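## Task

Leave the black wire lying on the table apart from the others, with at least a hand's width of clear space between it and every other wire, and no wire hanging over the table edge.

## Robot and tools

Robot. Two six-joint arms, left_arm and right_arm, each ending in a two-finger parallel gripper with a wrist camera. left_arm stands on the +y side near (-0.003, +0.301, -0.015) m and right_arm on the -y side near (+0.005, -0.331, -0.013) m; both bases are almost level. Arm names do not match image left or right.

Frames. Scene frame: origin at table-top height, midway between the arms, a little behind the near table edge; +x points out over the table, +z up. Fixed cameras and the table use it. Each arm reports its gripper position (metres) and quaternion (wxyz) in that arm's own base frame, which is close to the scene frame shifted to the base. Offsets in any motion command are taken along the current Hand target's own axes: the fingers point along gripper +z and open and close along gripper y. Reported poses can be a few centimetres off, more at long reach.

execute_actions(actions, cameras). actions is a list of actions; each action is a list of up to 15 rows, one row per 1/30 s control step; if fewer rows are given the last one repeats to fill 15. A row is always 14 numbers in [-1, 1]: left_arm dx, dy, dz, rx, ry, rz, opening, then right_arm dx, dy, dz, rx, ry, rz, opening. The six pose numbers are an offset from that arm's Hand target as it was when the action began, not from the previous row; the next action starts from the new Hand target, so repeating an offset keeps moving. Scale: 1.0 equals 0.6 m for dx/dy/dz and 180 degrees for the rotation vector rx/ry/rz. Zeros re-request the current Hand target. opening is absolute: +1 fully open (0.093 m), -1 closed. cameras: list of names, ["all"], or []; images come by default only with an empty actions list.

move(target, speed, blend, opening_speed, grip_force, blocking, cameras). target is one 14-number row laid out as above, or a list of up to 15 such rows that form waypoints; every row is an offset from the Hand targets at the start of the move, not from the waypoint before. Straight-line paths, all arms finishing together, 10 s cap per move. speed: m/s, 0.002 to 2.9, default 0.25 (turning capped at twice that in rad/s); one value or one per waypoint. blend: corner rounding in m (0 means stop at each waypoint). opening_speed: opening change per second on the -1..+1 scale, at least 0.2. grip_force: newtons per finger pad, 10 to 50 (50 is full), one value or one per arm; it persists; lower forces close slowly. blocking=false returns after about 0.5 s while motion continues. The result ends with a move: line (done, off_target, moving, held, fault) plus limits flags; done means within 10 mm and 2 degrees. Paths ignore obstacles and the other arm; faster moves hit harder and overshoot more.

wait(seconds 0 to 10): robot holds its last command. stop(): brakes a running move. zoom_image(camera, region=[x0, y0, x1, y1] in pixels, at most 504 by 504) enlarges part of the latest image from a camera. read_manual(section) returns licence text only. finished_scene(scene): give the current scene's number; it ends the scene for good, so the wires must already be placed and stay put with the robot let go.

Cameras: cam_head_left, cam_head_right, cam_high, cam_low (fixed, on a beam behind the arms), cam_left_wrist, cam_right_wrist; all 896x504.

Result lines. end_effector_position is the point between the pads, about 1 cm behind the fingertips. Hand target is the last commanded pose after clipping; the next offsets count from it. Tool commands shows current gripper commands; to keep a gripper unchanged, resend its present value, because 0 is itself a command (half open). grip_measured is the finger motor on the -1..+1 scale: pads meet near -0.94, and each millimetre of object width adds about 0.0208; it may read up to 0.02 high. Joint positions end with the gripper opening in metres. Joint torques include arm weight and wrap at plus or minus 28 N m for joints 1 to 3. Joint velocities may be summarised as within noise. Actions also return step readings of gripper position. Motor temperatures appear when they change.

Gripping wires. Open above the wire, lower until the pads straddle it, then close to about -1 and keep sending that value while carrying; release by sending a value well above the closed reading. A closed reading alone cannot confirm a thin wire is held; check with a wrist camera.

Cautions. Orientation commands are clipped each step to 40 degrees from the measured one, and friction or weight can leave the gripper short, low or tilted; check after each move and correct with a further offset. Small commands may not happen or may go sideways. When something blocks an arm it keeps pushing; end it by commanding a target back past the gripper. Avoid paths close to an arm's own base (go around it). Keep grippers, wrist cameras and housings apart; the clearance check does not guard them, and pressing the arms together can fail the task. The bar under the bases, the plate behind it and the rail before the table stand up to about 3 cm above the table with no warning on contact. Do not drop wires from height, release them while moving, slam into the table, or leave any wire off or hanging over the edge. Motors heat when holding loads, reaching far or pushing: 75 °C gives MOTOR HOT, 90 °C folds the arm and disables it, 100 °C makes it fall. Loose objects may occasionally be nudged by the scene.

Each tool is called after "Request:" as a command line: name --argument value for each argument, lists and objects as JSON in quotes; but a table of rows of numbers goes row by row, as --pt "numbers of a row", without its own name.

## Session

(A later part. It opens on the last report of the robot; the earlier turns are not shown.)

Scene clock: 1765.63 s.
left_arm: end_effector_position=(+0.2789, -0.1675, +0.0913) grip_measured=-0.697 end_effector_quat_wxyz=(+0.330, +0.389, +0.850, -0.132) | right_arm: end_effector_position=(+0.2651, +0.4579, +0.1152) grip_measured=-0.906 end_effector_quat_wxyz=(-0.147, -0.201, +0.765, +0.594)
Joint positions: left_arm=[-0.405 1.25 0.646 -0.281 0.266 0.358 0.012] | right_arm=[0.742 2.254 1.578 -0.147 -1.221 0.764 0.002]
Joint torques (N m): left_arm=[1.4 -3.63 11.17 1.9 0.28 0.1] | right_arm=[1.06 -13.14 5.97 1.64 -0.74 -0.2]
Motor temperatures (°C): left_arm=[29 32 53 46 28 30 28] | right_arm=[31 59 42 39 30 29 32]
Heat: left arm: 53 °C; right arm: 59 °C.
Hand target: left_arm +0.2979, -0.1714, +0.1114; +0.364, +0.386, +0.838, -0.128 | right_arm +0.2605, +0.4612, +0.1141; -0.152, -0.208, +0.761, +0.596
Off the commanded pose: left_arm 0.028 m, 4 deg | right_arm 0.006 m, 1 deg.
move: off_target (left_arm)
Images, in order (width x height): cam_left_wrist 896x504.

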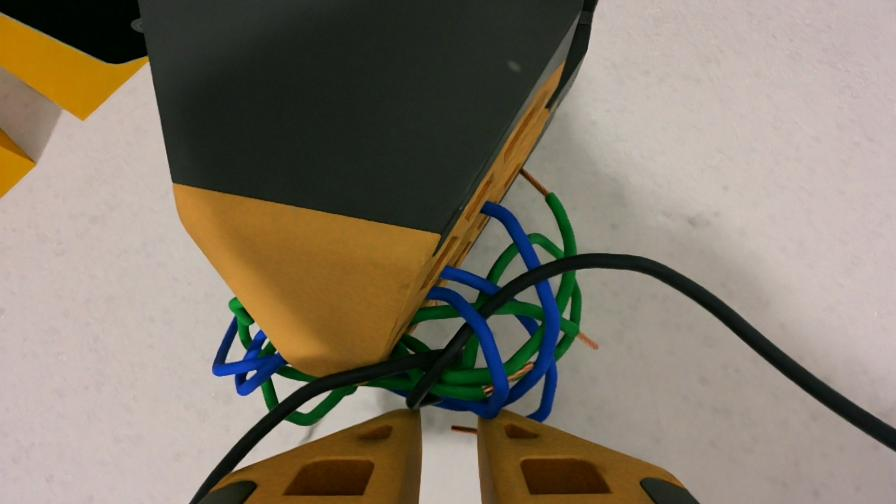

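Request:
move --pt "-0.014 0.014 -0.005 0 0 0 -0.65 0 0 0 0 0 0 -1" --pt "-0.012 0.016 0.025 0 0 0 -0.65 0 0 0 0 0 0 -1" --speed 0.06 --cameras '["cam_left_wrist"]'

Request:
zoom_image --camera "cam_left_wrist" --region '[360, 324, 540, 504]'

Scene clock: 1774.17 s.
left_arm: end_effector_position=(+0.2928, -0.1666, +0.0865) grip_measured=-0.653 end_effector_quat_wxyz=(+0.321, +0.385, +0.855, -0.130) | right_arm: end_effector_position=(+0.2727, +0.4574, +0.1120) grip_measured=-0.906 end_effector_quat_wxyz=(-0.131, -0.195, +0.773, +0.589)
Joint positions: left_arm=[-0.383 1.325 0.692 -0.277 0.272 0.37 0.014] | right_arm=[0.736 2.254 1.578 -0.14 -1.187 0.764 0.002]
Joint torques (N m): left_arm=[0.34 -3.44 10.69 2.26 0.28 0.05] | right_arm=[1.57 -13.18 5.97 1.59 -1.14 -0.19]
Motor temperatures (°C): left_arm=[29 32 54 45 28 30 28] | right_arm=[31 59 42 39 30 29 32]
Heat: left arm: 54 °C; right arm: 59 °C.
Hand target: left_arm +0.3157, -0.1763, +0.1064; +0.363, +0.386, +0.838, -0.128 | right_arm +0.2605, +0.4612, +0.1141; -0.152, -0.208, +0.761, +0.596
Off the commanded pose: left_arm 0.032 m, 5 deg | right_arm 0.013 m, 3 deg.
move: off_target (left_arm, right_arm)
Images, in order (width x height): cam_left_wrist 896x504.

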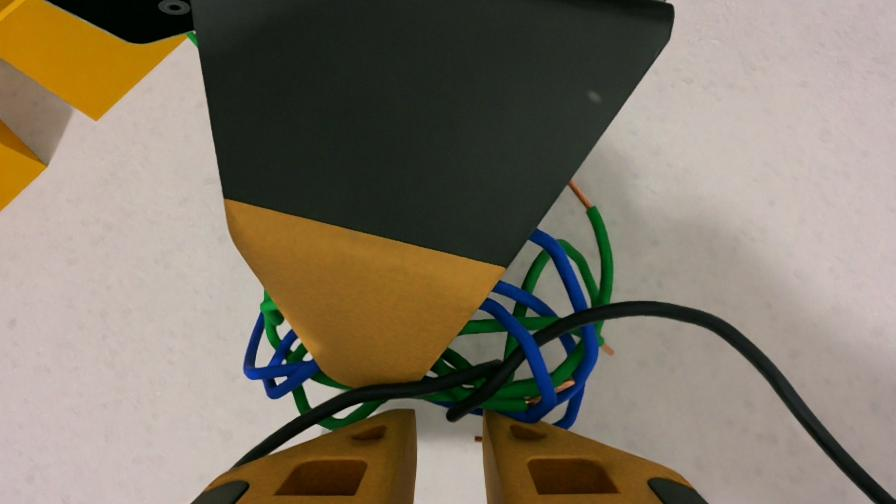

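Scaled by 2.800 from the camera's 896x504 image, which has a finer 1280x720 frame.

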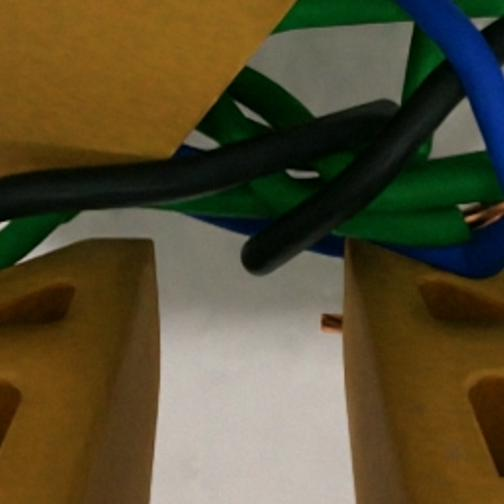

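Request:
move --pt "-0.008 0 0.008 0 0 0 -0.65 0 0 0 0 0 0 -1" --pt "-0.008 0 0.008 0 0 0 -1 0 0 0 0 0 0 -1" --speed 0.06 --opening_speed 0.6 --cameras '["cam_left_wrist"]'

Request:
zoom_image --camera "cam_left_wrist" --region '[360, 324, 540, 504]'

Scene clock: 1783.67 s.
left_arm: end_effector_position=(+0.2952, -0.1698, +0.0839) grip_measured=-0.983 end_effector_quat_wxyz=(+0.315, +0.388, +0.856, -0.131) | right_arm: end_effector_position=(+0.2758, +0.4562, +0.1113) grip_measured=-0.906 end_effector_quat_wxyz=(-0.127, -0.192, +0.776, +0.588)
Joint positions: left_arm=[-0.389 1.352 0.707 -0.276 0.272 0.37 0] | right_arm=[0.731 2.254 1.578 -0.14 -1.181 0.764 0.002]
Joint torques (N m): left_arm=[-0.09 -4.03 10.86 2.31 0.21 -0.05] | right_arm=[1.95 -13.2 5.98 1.59 -1.21 -0.19]
Motor temperatures (°C): left_arm=[29 32 55 45 28 30 28] | right_arm=[31 59 42 39 30 29 32]
Heat: left arm: 55 °C; right arm: 59 °C.
Hand target: left_arm +0.3204, -0.1813, +0.1065; +0.364, +0.386, +0.838, -0.128 | right_arm +0.2605, +0.4612, +0.1141; -0.152, -0.208, +0.761, +0.596
Off the commanded pose: left_arm 0.036 m, 6 deg | right_arm 0.016 m, 4 deg.
move: off_target (left_arm, right_arm); target 2's new opening was sent with left_arm's hand 0.035 m and 6 deg from that target
Images, in order (width x height): cam_left_wrist 896x504.

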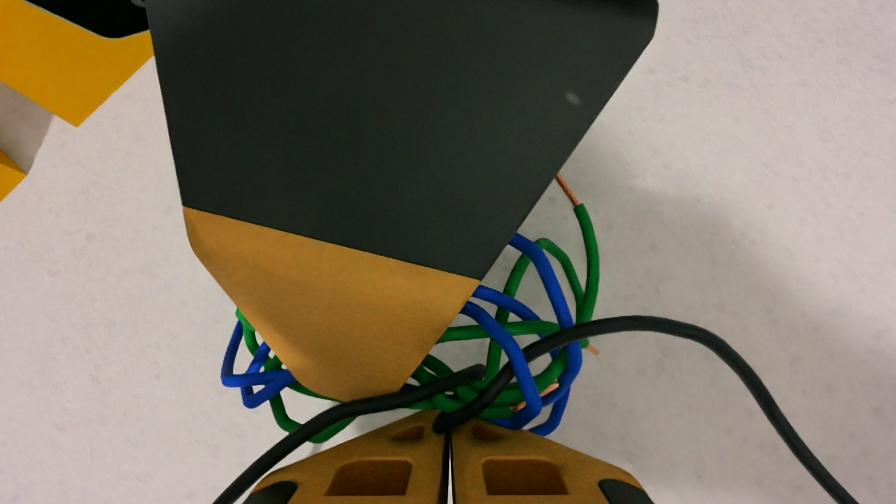

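Scaled by 2.800 from the camera's 896x504 image, which has a finer 1280x720 frame.

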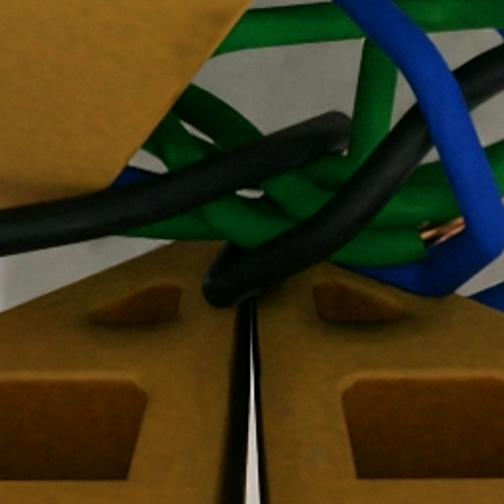

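Request:
move --pt "-0.06 0 0.01 0 0 0 -1 0 0 0 0 0 0 -1" --speed 0.06 --cameras '["cam_left_wrist"]'

Request:
zoom_image --camera "cam_left_wrist" --region '[360, 304, 560, 504]'

Scene clock: 1795.97 s.
left_arm: end_effector_position=(+0.2985, -0.1774, +0.0887) grip_measured=-0.983 end_effector_quat_wxyz=(+0.278, +0.386, +0.871, -0.120) | right_arm: end_effector_position=(+0.2797, +0.4524, +0.1131) grip_measured=-0.906 end_effector_quat_wxyz=(-0.128, -0.190, +0.773, +0.592)
Joint positions: left_arm=[-0.428 1.411 0.824 -0.407 0.226 0.34 0] | right_arm=[0.718 2.254 1.578 -0.139 -1.196 0.764 0.002]
Joint torques (N m): left_arm=[-0.85 -5.24 13.03 2.76 0.37 -0.09] | right_arm=[2.92 -13.22 5.89 1.57 -1.03 -0.2]
Motor temperatures (°C): left_arm=[29 32 55 45 28 30 28] | right_arm=[31 59 42 39 31 29 32]
Heat: left arm: 55 °C; right arm: 59 °C.
Hand target: left_arm +0.3391, -0.2043, +0.1276; +0.363, +0.386, +0.838, -0.128 | right_arm +0.2605, +0.4612, +0.1141; -0.152, -0.208, +0.761, +0.596
Off the commanded pose: left_arm 0.062 m, 11 deg | right_arm 0.021 m, 4 deg.
move: off_target (left_arm, right_arm)
Images, in order (width x height): cam_left_wrist 896x504.

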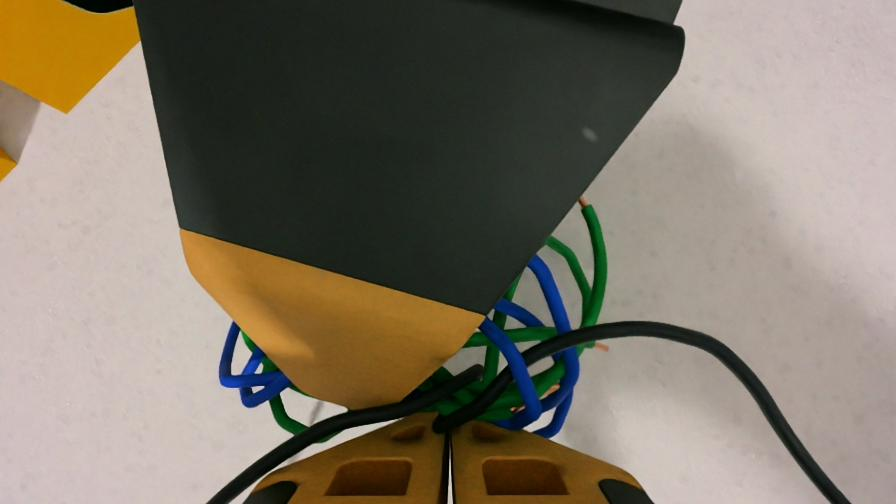

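Scaled by 2.520 from the camera's 896x504 image, which has a finer 1280x720 frame.

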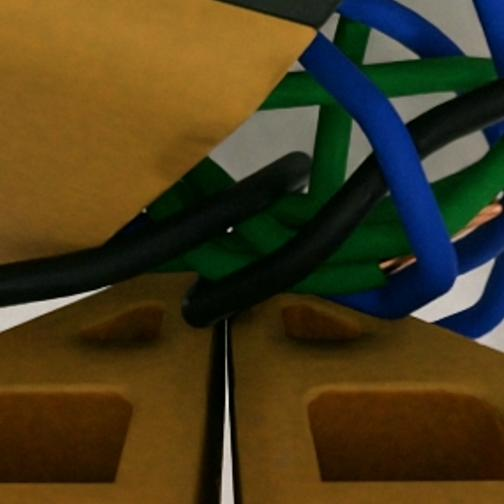

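Request:
move --pt "0.05 0 -0.02 0 0 0 -0.9 0 0 0 0 0 0 -1" --pt "0.05 0 -0.14 0 0 0 -0.6 0 0 0 0 0 0 -1" --pt "0.05 0 -0.15 0 0 -0.42 -0.5 0 0 0 0 0 0 -1" --speed 0.15 --blend '[0.01,0.02,0]' --cameras '["cam_left_wrist"]'

Request:
zoom_image --camera "cam_left_wrist" --region '[300, 220, 600, 440]'

Scene clock: 1821.80 s.
left_arm: end_effector_position=(+0.2730, -0.1417, +0.1478) grip_measured=-0.503 end_effector_quat_wxyz=(+0.190, -0.209, +0.909, -0.307) | right_arm: end_effector_position=(+0.2636, +0.4597, +0.1159) grip_measured=-0.906 end_effector_quat_wxyz=(-0.145, -0.205, +0.763, +0.595)
Joint positions: left_arm=[-0.307 1.12 0.797 -0.57 0.318 -0.872 0.021] | right_arm=[0.747 2.254 1.578 -0.138 -1.22 0.764 0.002]
Joint torques (N m): left_arm=[1.07 -4.96 11.14 1.51 0.38 -0.03] | right_arm=[0.69 -13.15 5.96 1.57 -0.75 -0.19]
Motor temperatures (°C): left_arm=[29 33 56 47 28 30 28] | right_arm=[31 60 42 38 30 29 32]
Heat: left arm: 56 °C; right arm: 60 °C.
Hand target: left_arm +0.2800, -0.1431, +0.1697; +0.209, -0.209, +0.899, -0.324 | right_arm +0.2604, +0.4613, +0.1141; -0.152, -0.208, +0.761, +0.596
Off the commanded pose: left_arm 0.023 m, 3 deg | right_arm 0.004 m, 1 deg.
move: off_target (left_arm); blend cut to 0 m at target 2; target 2's new opening was sent with left_arm's hand 0.019 m and 3 deg from that target; target 3's new opening was sent with left_arm's hand 0.023 m and 3 deg from that target
Images, in order (width x height): cam_left_wrist 896x504.

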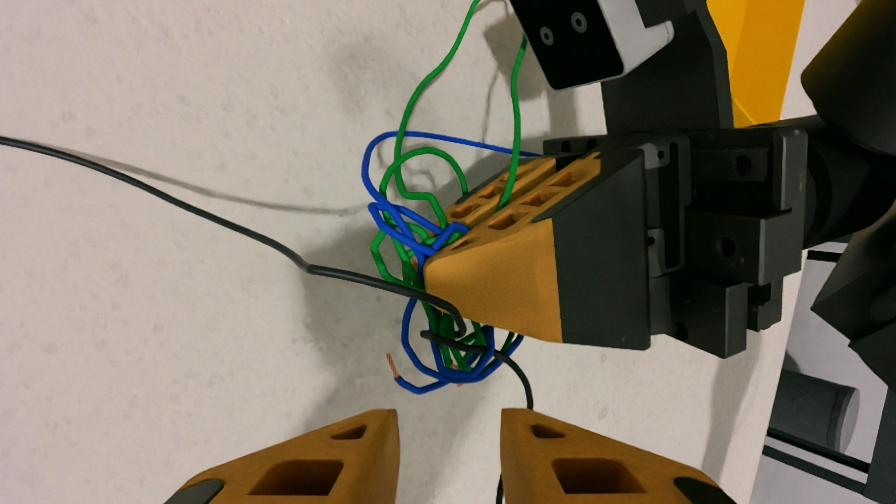

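Scaled by 1.680 from the camera's 896x504 image, which has a finer 1280x720 frame.

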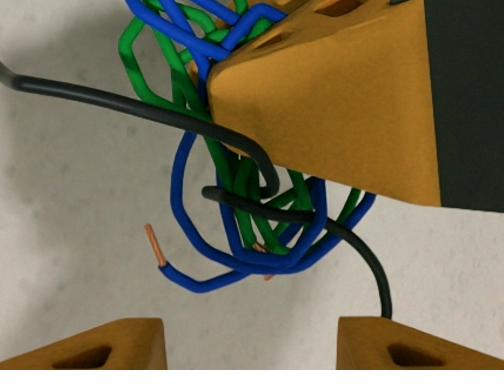

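Request:
zoom_image --camera "cam_left_wrist" --region '[395, 290, 525, 400]'

Request:
zoom_image --camera "cam_left_wrist" --region '[415, 300, 475, 360]'

Scaled by 3.877 from the camera's 896x504 image, which has a finer 1280x720 frame.

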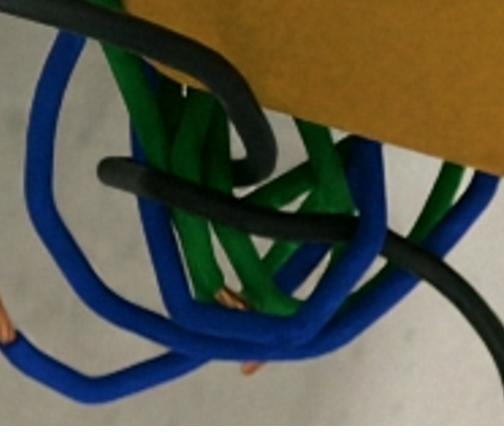

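Scaled by 8.400 from the camera's 896x504 image, which has a finer 1280x720 frame.

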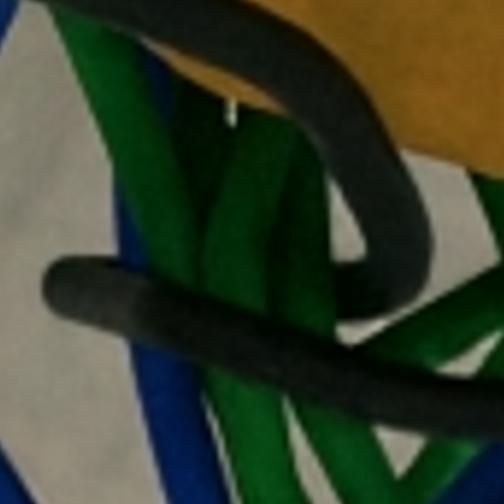

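Request:
move --pt "0 0 0 0 0 -0.33 -0.5 0 0 0 0 0 0 -1" --speed 0.4 --cameras '["cam_left_wrist"]'

Request:
zoom_image --camera "cam_left_wrist" --region '[380, 200, 580, 420]'

Scene clock: 1854.80 s.
left_arm: end_effector_position=(+0.2739, -0.1419, +0.1505) grip_measured=-0.503 end_effector_quat_wxyz=(-0.011, +0.631, -0.685, +0.364) | right_arm: end_effector_position=(+0.2636, +0.4597, +0.1159) grip_measured=-0.906 end_effector_quat_wxyz=(-0.145, -0.205, +0.763, +0.595)
Joint positions: left_arm=[-0.302 1.12 0.803 -0.571 0.327 -1.906 0.021] | right_arm=[0.747 2.254 1.578 -0.138 -1.22 0.764 0.002]
Joint torques (N m): left_arm=[0.66 -4.86 10.55 1.5 0.27 -0.05] | right_arm=[0.69 -13.16 5.94 1.57 -0.75 -0.19]
Motor temperatures (°C): left_arm=[29 33 57 44 28 30 28] | right_arm=[31 61 42 38 30 29 32]
Heat: left arm: 57 °C; right arm: 61 °C.
Hand target: left_arm +0.2800, -0.1432, +0.1697; -0.021, +0.627, -0.677, +0.385 | right_arm +0.2604, +0.4613, +0.1141; -0.152, -0.208, +0.761, +0.596
Off the commanded pose: left_arm 0.020 m, 3 deg | right_arm 0.004 m, 1 deg.
move: off_target (left_arm)
Images, in order (width x height): cam_left_wrist 896x504.

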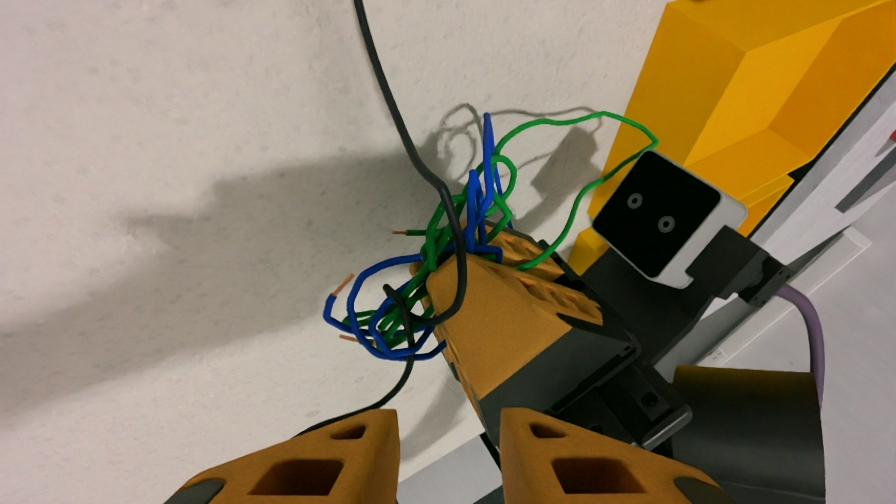

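Scaled by 2.291 from the camera's 896x504 image, which has a finer 1280x720 frame.

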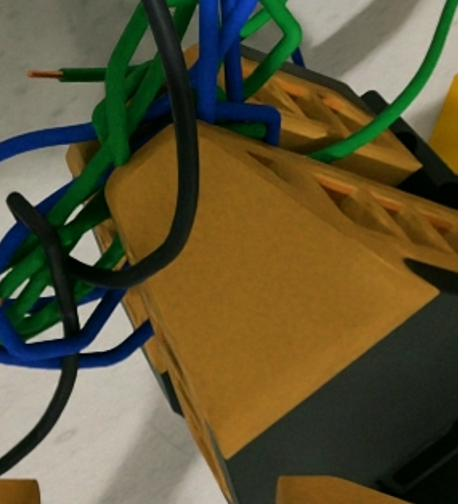

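Request:
move --pt "0.002 0.027 0.058 0 0 0 -0.6 0 0 0 0 0 0 -1" --speed 0.1 --cameras '["cam_left_wrist"]'

Request:
zoom_image --camera "cam_left_wrist" --region '[370, 260, 540, 440]'

Scene clock: 1877.03 s.
left_arm: end_effector_position=(+0.2815, -0.1617, +0.1378) grip_measured=-0.597 end_effector_quat_wxyz=(+0.016, -0.624, +0.681, -0.383) | right_arm: end_effector_position=(+0.2636, +0.4597, +0.1159) grip_measured=-0.906 end_effector_quat_wxyz=(-0.145, -0.205, +0.763, +0.595)
Joint positions: left_arm=[-0.373 1.155 0.74 -0.413 0.289 -1.97 0.017] | right_arm=[0.747 2.254 1.578 -0.138 -1.22 0.764 0.002]
Joint torques (N m): left_arm=[-0.25 -3 7.2 1.79 0.05 -0.05] | right_arm=[0.69 -13.16 5.97 1.57 -0.75 -0.19]
Motor temperatures (°C): left_arm=[29 33 58 43 28 30 28] | right_arm=[31 61 42 38 30 29 32]
Heat: left arm: 58 °C; right arm: 61 °C.
Hand target: left_arm +0.2840, -0.1627, +0.1369; +0.021, -0.627, +0.677, -0.385 | right_arm +0.2604, +0.4613, +0.1141; -0.152, -0.208, +0.761, +0.596
Off the commanded pose: left_arm 0.003 m, 1 deg | right_arm 0.004 m, 1 deg.
move: done
Images, in order (width x height): cam_left_wrist 896x504.

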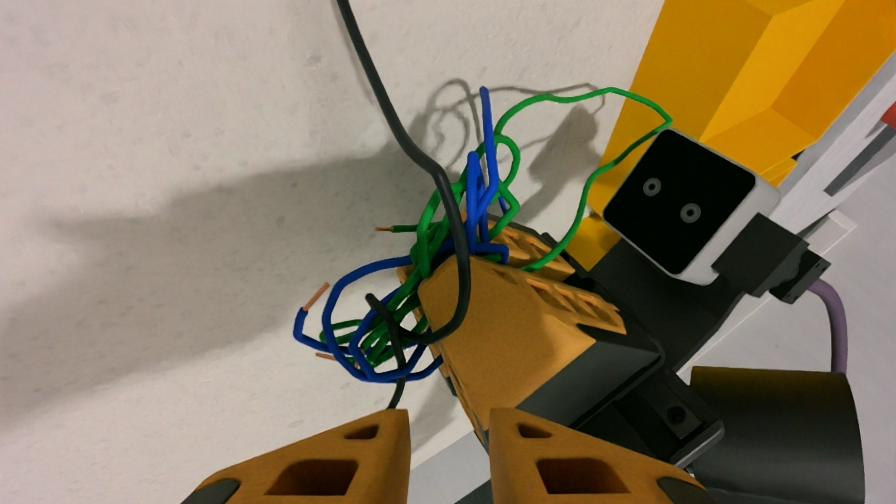

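Scaled by 2.800 from the camera's 896x504 image, which has a finer 1280x720 frame.

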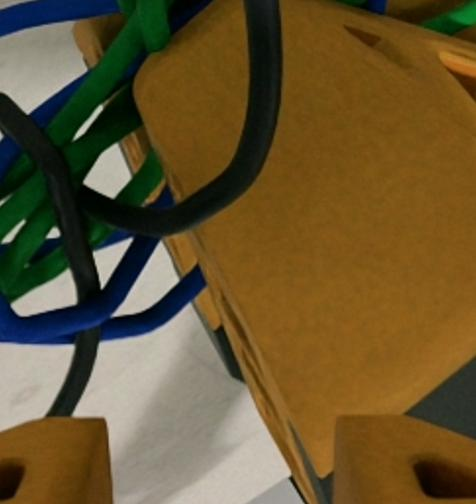

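Request:
move --pt "-0.015 0.031 0.0 0 0 0 -0.78 0 0 0 0 0 0 -1" --pt "-0.015 0.031 0.03 0 0 0 -0.78 0 0 0 0 0 0 -1" --speed 0.08 --blend '[0.01,0]' --cameras '["cam_left_wrist"]'

Request:
zoom_image --camera "cam_left_wrist" --region '[370, 290, 540, 470]'

Scene clock: 1893.33 s.
left_arm: end_effector_position=(+0.2778, -0.1649, +0.1124) grip_measured=-0.777 end_effector_quat_wxyz=(+0.017, -0.623, +0.681, -0.385) | right_arm: end_effector_position=(+0.2636, +0.4597, +0.1159) grip_measured=-0.906 end_effector_quat_wxyz=(-0.145, -0.205, +0.763, +0.595)
Joint positions: left_arm=[-0.393 1.169 0.641 -0.291 0.276 -1.985 0.008] | right_arm=[0.747 2.254 1.578 -0.138 -1.22 0.764 0.002]
Joint torques (N m): left_arm=[-0.23 -2.85 6.86 1.83 0.07 -0.06] | right_arm=[0.7 -13.15 5.96 1.57 -0.75 -0.19]
Motor temperatures (°C): left_arm=[29 32 55 43 28 30 28] | right_arm=[31 61 42 38 30 29 32]
Heat: left arm: 55 °C; right arm: 61 °C.
Hand target: left_arm +0.2797, -0.1654, +0.1101; +0.021, -0.627, +0.677, -0.385 | right_arm +0.2604, +0.4613, +0.1141; -0.152, -0.208, +0.761, +0.596
Off the commanded pose: left_arm 0.003 m, 1 deg | right_arm 0.004 m, 1 deg.
move: done; blend cut to 0.009 m at target 1
Images, in order (width x height): cam_left_wrist 896x504.

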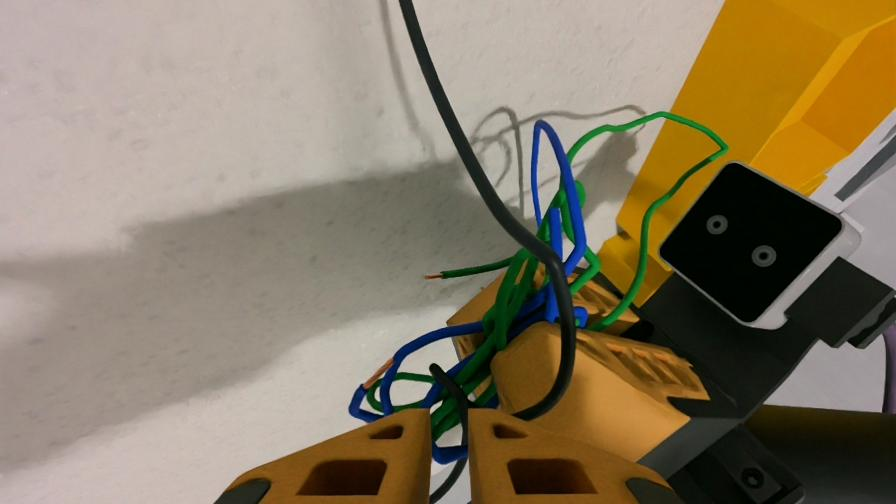

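Scaled by 2.800 from the camera's 896x504 image, which has a finer 1280x720 frame.

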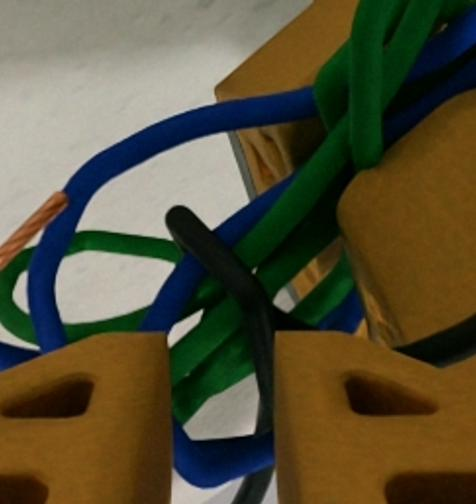

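Request:
move --pt "-0.004 -0.004 0.025 0 0 0 -0.75 0 0 0 0 0 0 -1" --speed 0.06 --cameras '["cam_left_wrist"]'

Request:
zoom_image --camera "cam_left_wrist" --region '[370, 324, 540, 504]'

Scene clock: 1905.47 s.
left_arm: end_effector_position=(+0.2864, -0.1683, +0.1018) grip_measured=-0.753 end_effector_quat_wxyz=(-0.015, +0.625, -0.681, +0.381) | right_arm: end_effector_position=(+0.2673, +0.4593, +0.1139) grip_measured=-0.906 end_effector_quat_wxyz=(-0.138, -0.201, +0.768, +0.592)
Joint positions: left_arm=[-0.393 1.233 0.641 -0.236 0.275 -1.986 0.009] | right_arm=[0.744 2.254 1.578 -0.138 -1.203 0.764 0.002]
Joint torques (N m): left_arm=[-0.5 -2.76 6.64 1.99 0.04 -0.07] | right_arm=[0.96 -13.18 5.94 1.58 -0.96 -0.18]
Motor temperatures (°C): left_arm=[29 32 55 44 28 30 28] | right_arm=[31 62 42 38 30 29 32]
Heat: left arm: 55 °C; right arm: 62 °C.
Hand target: left_arm +0.2899, -0.1706, +0.0998; -0.021, +0.627, -0.677, +0.385 | right_arm +0.2605, +0.4612, +0.1141; -0.152, -0.208, +0.761, +0.596
Off the commanded pose: left_arm 0.005 m, 1 deg | right_arm 0.007 m, 2 deg.
move: done
Images, in order (width x height): cam_left_wrist 896x504.

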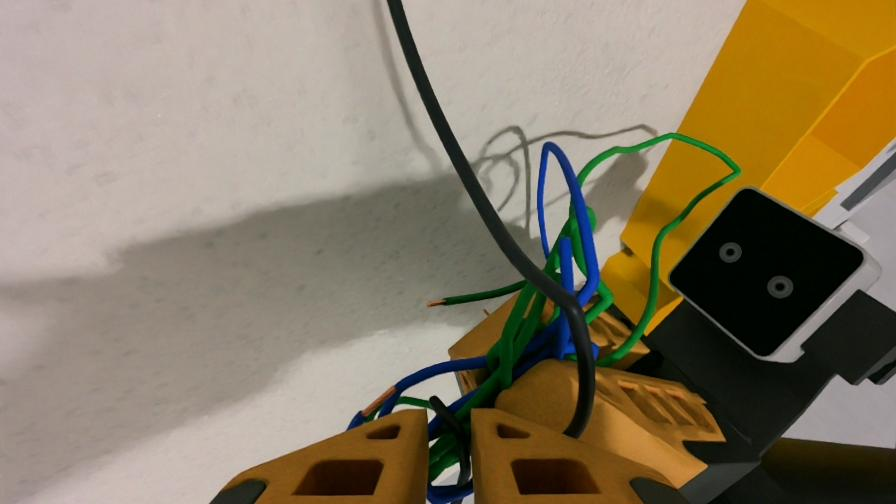

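Scaled by 2.800 from the camera's 896x504 image, which has a finer 1280x720 frame.

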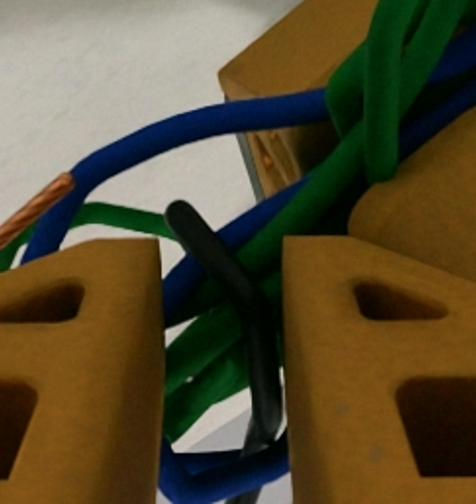

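Request:
move --pt "0 -0.003 0.006 0 0 0 -0.75 0 0 0 0 0 0 -1" --pt "0 -0.003 0.006 0 0 0 -1 0 0 0 0 0 0 -1" --speed 0.05 --opening_speed 0.5 --cameras '["cam_left_wrist"]'

Request:
zoom_image --camera "cam_left_wrist" --region '[370, 324, 540, 504]'

Scene clock: 1919.10 s.
left_arm: end_effector_position=(+0.2893, -0.1698, +0.0991) grip_measured=-0.979 end_effector_quat_wxyz=(-0.015, +0.625, -0.681, +0.382) | right_arm: end_effector_position=(+0.2702, +0.4588, +0.1124) grip_measured=-0.906 end_effector_quat_wxyz=(-0.133, -0.198, +0.772, +0.589)
Joint positions: left_arm=[-0.395 1.252 0.641 -0.216 0.274 -1.988 0] | right_arm=[0.741 2.254 1.578 -0.139 -1.19 0.764 0.002]
Joint torques (N m): left_arm=[-0.46 -2.84 7.12 1.91 0.04 -0.06] | right_arm=[1.2 -13.19 5.96 1.58 -1.1 -0.18]
Motor temperatures (°C): left_arm=[29 32 54 44 28 30 28] | right_arm=[31 62 42 38 30 29 32]
Heat: left arm: 54 °C; right arm: 62 °C.
Hand target: left_arm +0.2932, -0.1722, +0.0983; -0.021, +0.627, -0.677, +0.385 | right_arm +0.2604, +0.4613, +0.1141; -0.152, -0.208, +0.761, +0.596
Off the commanded pose: left_arm 0.005 m, 1 deg | right_arm 0.010 m, 3 deg.
move: off_target (right_arm)
Images, in order (width x height): cam_left_wrist 896x504.

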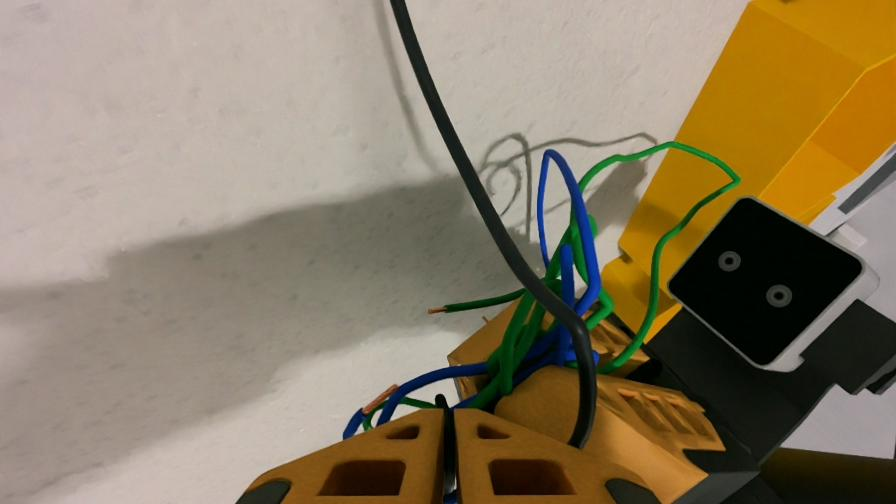

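Scaled by 2.800 from the camera's 896x504 image, which has a finer 1280x720 frame.

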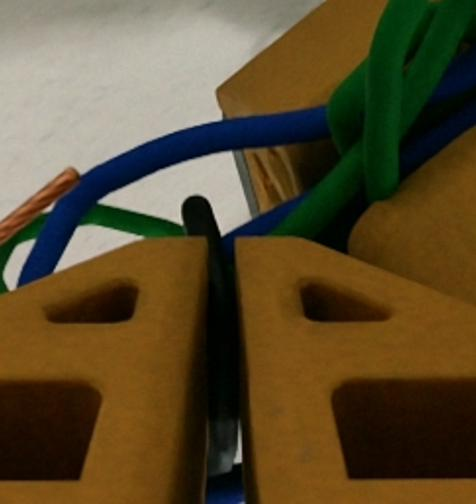

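Request:
move --pt "-0.067 -0.008 -0.05 0 0 0 -1 0 0 0 0 0 0 -1" --speed 0.06 --cameras '["cam_left_wrist","cam_head_right"]'

Request:
zoom_image --camera "cam_left_wrist" --region '[390, 304, 590, 504]'

Scene clock: 1934.10 s.
left_arm: end_effector_position=(+0.2844, -0.1423, +0.1043) grip_measured=-0.979 end_effector_quat_wxyz=(-0.015, -0.608, +0.688, -0.397) | right_arm: end_effector_position=(+0.2622, +0.4666, +0.1180) grip_measured=-0.906 end_effector_quat_wxyz=(-0.129, -0.218, +0.760, +0.598)
Joint positions: left_arm=[-0.226 1.209 0.629 -0.291 0.462 -1.844 0] | right_arm=[0.761 2.254 1.578 -0.097 -1.204 0.766 0.002]
Joint torques (N m): left_arm=[3.49 -5.83 6.79 1.33 -0.35 0.16] | right_arm=[-0.42 -13.31 5.7 1.27 -0.92 -0.12]
Motor temperatures (°C): left_arm=[29 32 54 44 28 30 29] | right_arm=[31 62 42 38 30 29 32]
Heat: left arm: 54 °C; right arm: 62 °C.
Hand target: left_arm +0.2904, -0.1221, +0.1037; +0.021, -0.627, +0.677, -0.385 | right_arm +0.2605, +0.4612, +0.1141; -0.152, -0.208, +0.761, +0.596
Off the commanded pose: left_arm 0.021 m, 5 deg | right_arm 0.007 m, 3 deg.
move: off_target (left_arm, right_arm)
Images, in order (width x height): cam_head_right 896x504, cam_left_wrist 896x504.

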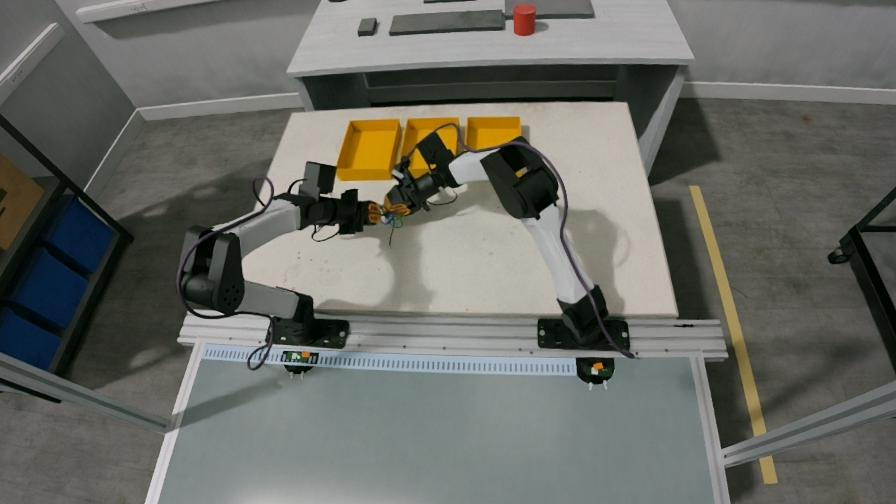

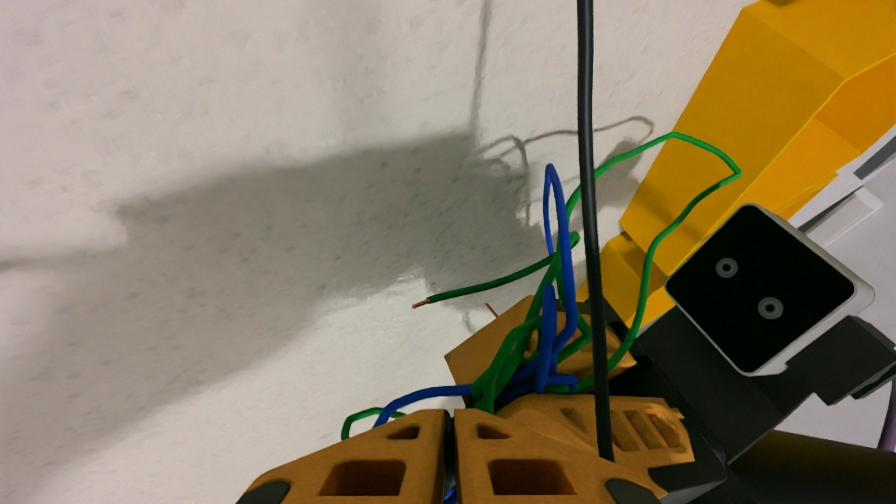

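Scaled by 2.520 from the camera's 896x504 image, which has a finer 1280x720 frame.

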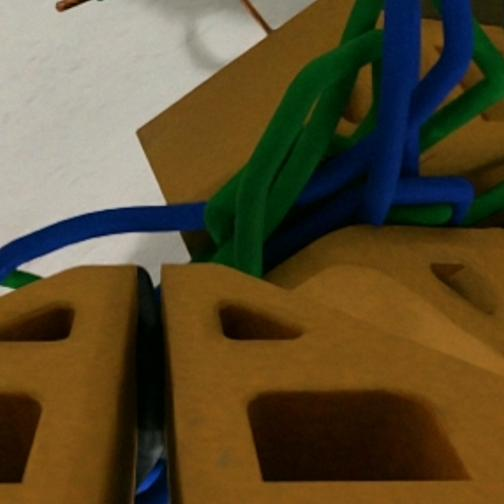

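Request:
move --pt "0.02 0.01 -0.1 0 0 0 -1 0 0 0 0 0 0 -1" --speed 0.06 --cameras '["cam_left_wrist","cam_head_right","cam_right_wrist"]'

Request:
zoom_image --camera "cam_left_wrist" --region '[390, 304, 590, 504]'

Scene clock: 1945.30 s.
left_arm: end_effector_position=(+0.2460, -0.1151, +0.1307) grip_measured=-0.979 end_effector_quat_wxyz=(-0.008, -0.623, +0.684, -0.380) | right_arm: end_effector_position=(+0.2469, +0.4697, +0.1255) grip_measured=-0.906 end_effector_quat_wxyz=(-0.154, -0.234, +0.742, +0.609)
Joint positions: left_arm=[-0.152 0.987 0.65 -0.587 0.471 -1.791 0] | right_arm=[0.78 2.254 1.58 -0.092 -1.261 0.771 0.002]
Joint torques (N m): left_arm=[2.77 -4.53 11.33 1.01 0.02 0.2] | right_arm=[-1.94 -13.41 5.3 1.2 -0.25 -0.2]
Motor temperatures (°C): left_arm=[29 32 53 44 28 30 29] | right_arm=[31 62 42 37 30 29 32]
Heat: left arm: 53 °C; right arm: 62 °C.
Hand target: left_arm +0.2522, -0.1034, +0.1480; +0.021, -0.627, +0.677, -0.385 | right_arm +0.2605, +0.4613, +0.1142; -0.152, -0.208, +0.761, +0.596
Off the commanded pose: left_arm 0.022 m, 3 deg | right_arm 0.020 m, 4 deg.
move: off_target (left_arm, right_arm)
Images, in order (width x height): cam_head_right 896x504, cam_left_wrist 896x504, cam_right_wrist 896x504.

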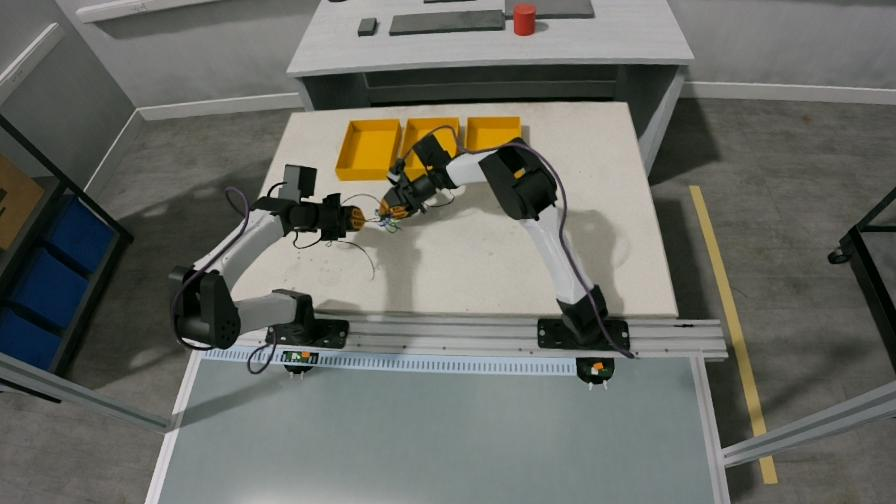

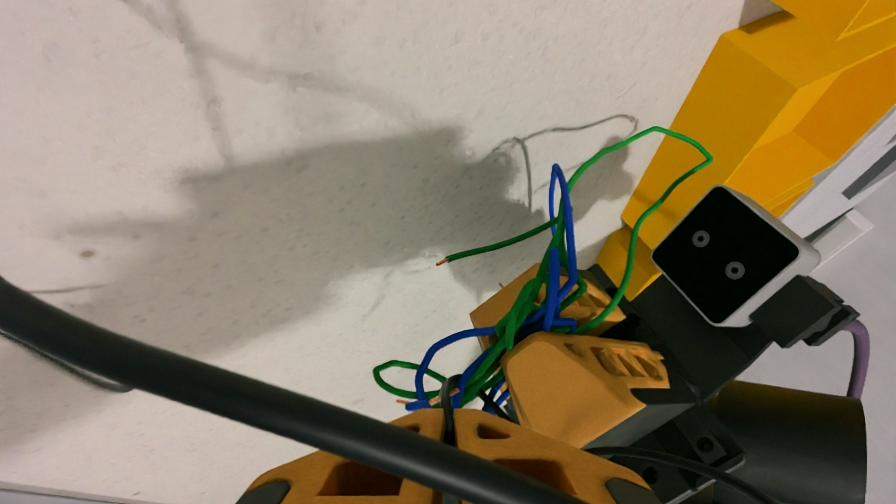

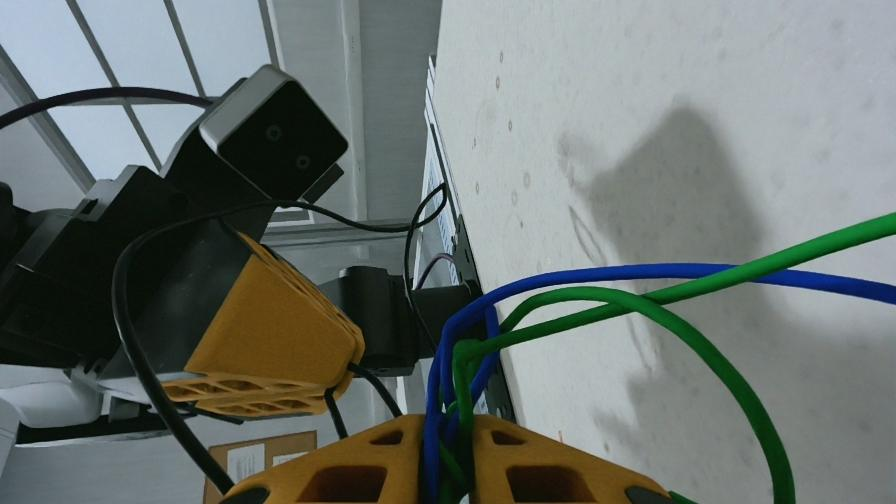

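Scaled by 2.520 from the camera's 896x504 image, which has a finer 1280x720 frame.

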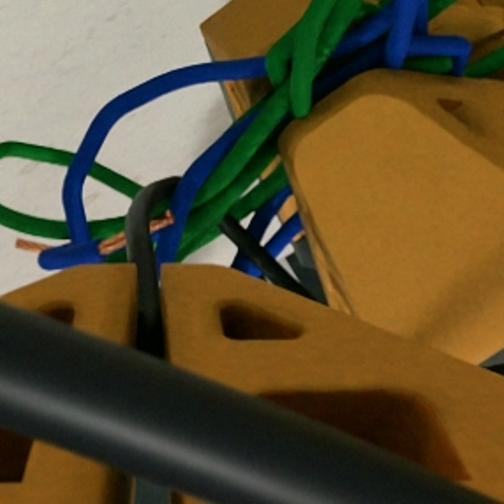

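Request:
move --pt "-0.129 -0.015 -0.143 0 0 0 -1 0 0 0 0 0 0 -1" --speed 0.08 --cameras '["cam_left_wrist","cam_head_right","cam_right_wrist"]'

Request:
zoom_image --camera "cam_left_wrist" --region '[390, 304, 590, 504]'

Scene clock: 1959.40 s.
left_arm: end_effector_position=(+0.2261, +0.0015, +0.1673) grip_measured=-0.979 end_effector_quat_wxyz=(-0.005, +0.633, -0.676, +0.378) | right_arm: end_effector_position=(+0.2576, +0.4638, +0.1217) grip_measured=-0.917 end_effector_quat_wxyz=(-0.150, -0.216, +0.753, +0.603)
Joint positions: left_arm=[0.539 1.1 0.904 -1.158 0.75 -1.052 0] | right_arm=[0.758 2.254 1.581 -0.116 -1.243 0.774 0.001]
Joint torques (N m): left_arm=[1.51 -1.7 9.99 0.73 0.64 0.2] | right_arm=[-0.23 -13.22 5.61 1.37 -0.46 -0.28]
Motor temperatures (°C): left_arm=[29 32 55 42 28 30 29] | right_arm=[31 63 42 37 30 29 32]
Heat: left arm: 55 °C; right arm: 63 °C.
Hand target: left_arm +0.2323, +0.0067, +0.1781; -0.021, +0.627, -0.677, +0.385 | right_arm +0.2604, +0.4612, +0.1141; -0.152, -0.208, +0.761, +0.596
Off the commanded pose: left_arm 0.014 m, 2 deg | right_arm 0.008 m, 2 deg.
move: off_target (left_arm)
Images, in order (width x height): cam_head_right 896x504, cam_left_wrist 896x504, cam_right_wrist 896x504.

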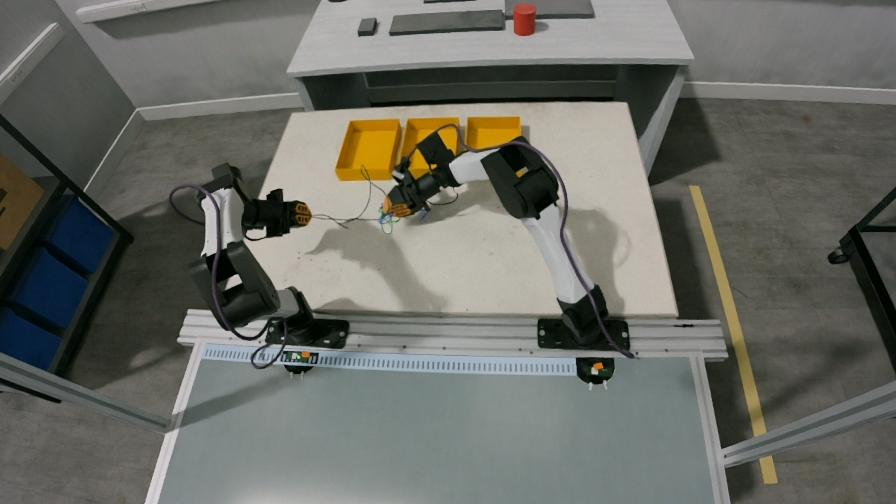

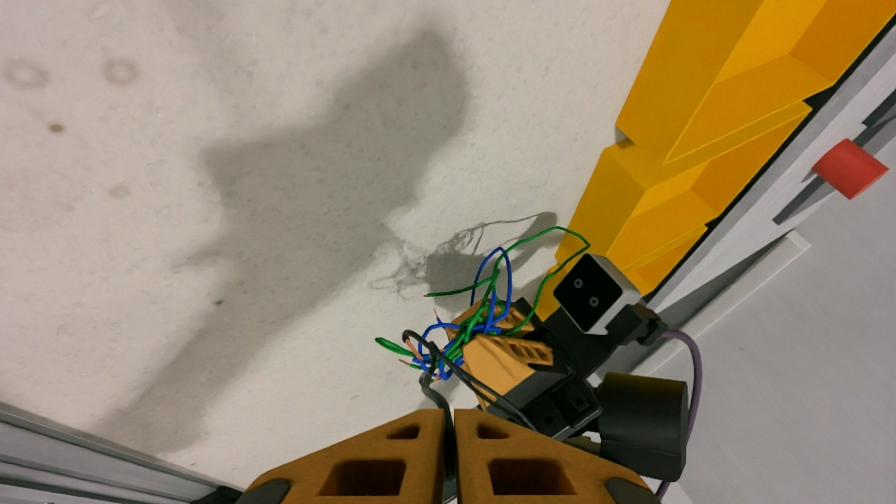

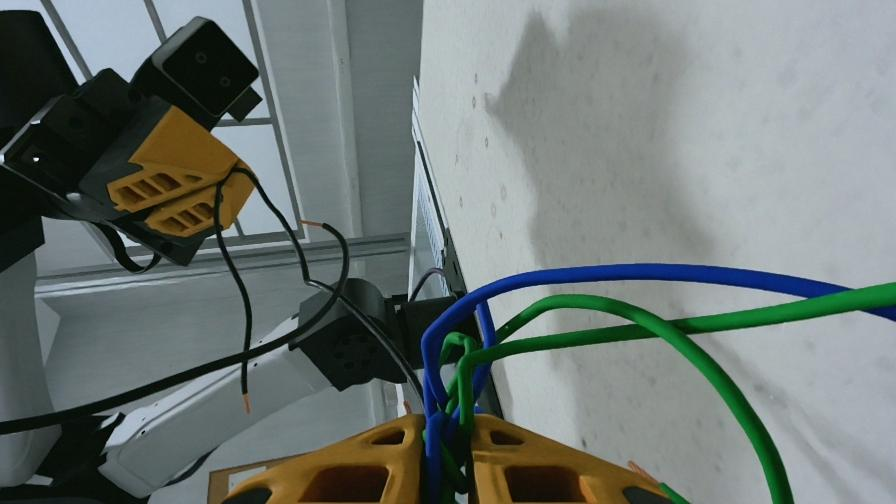

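Scaled by 2.520 from the camera's 896x504 image, which has a finer 1280x720 frame.

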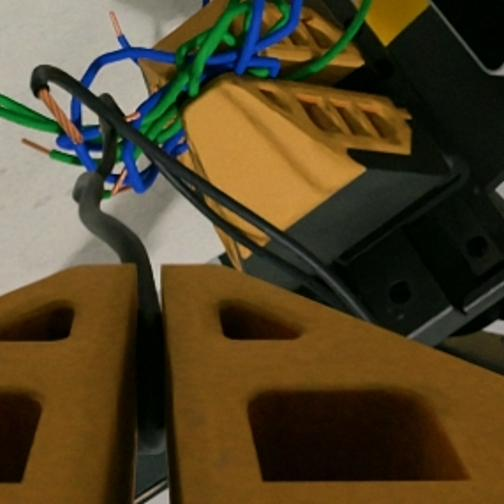

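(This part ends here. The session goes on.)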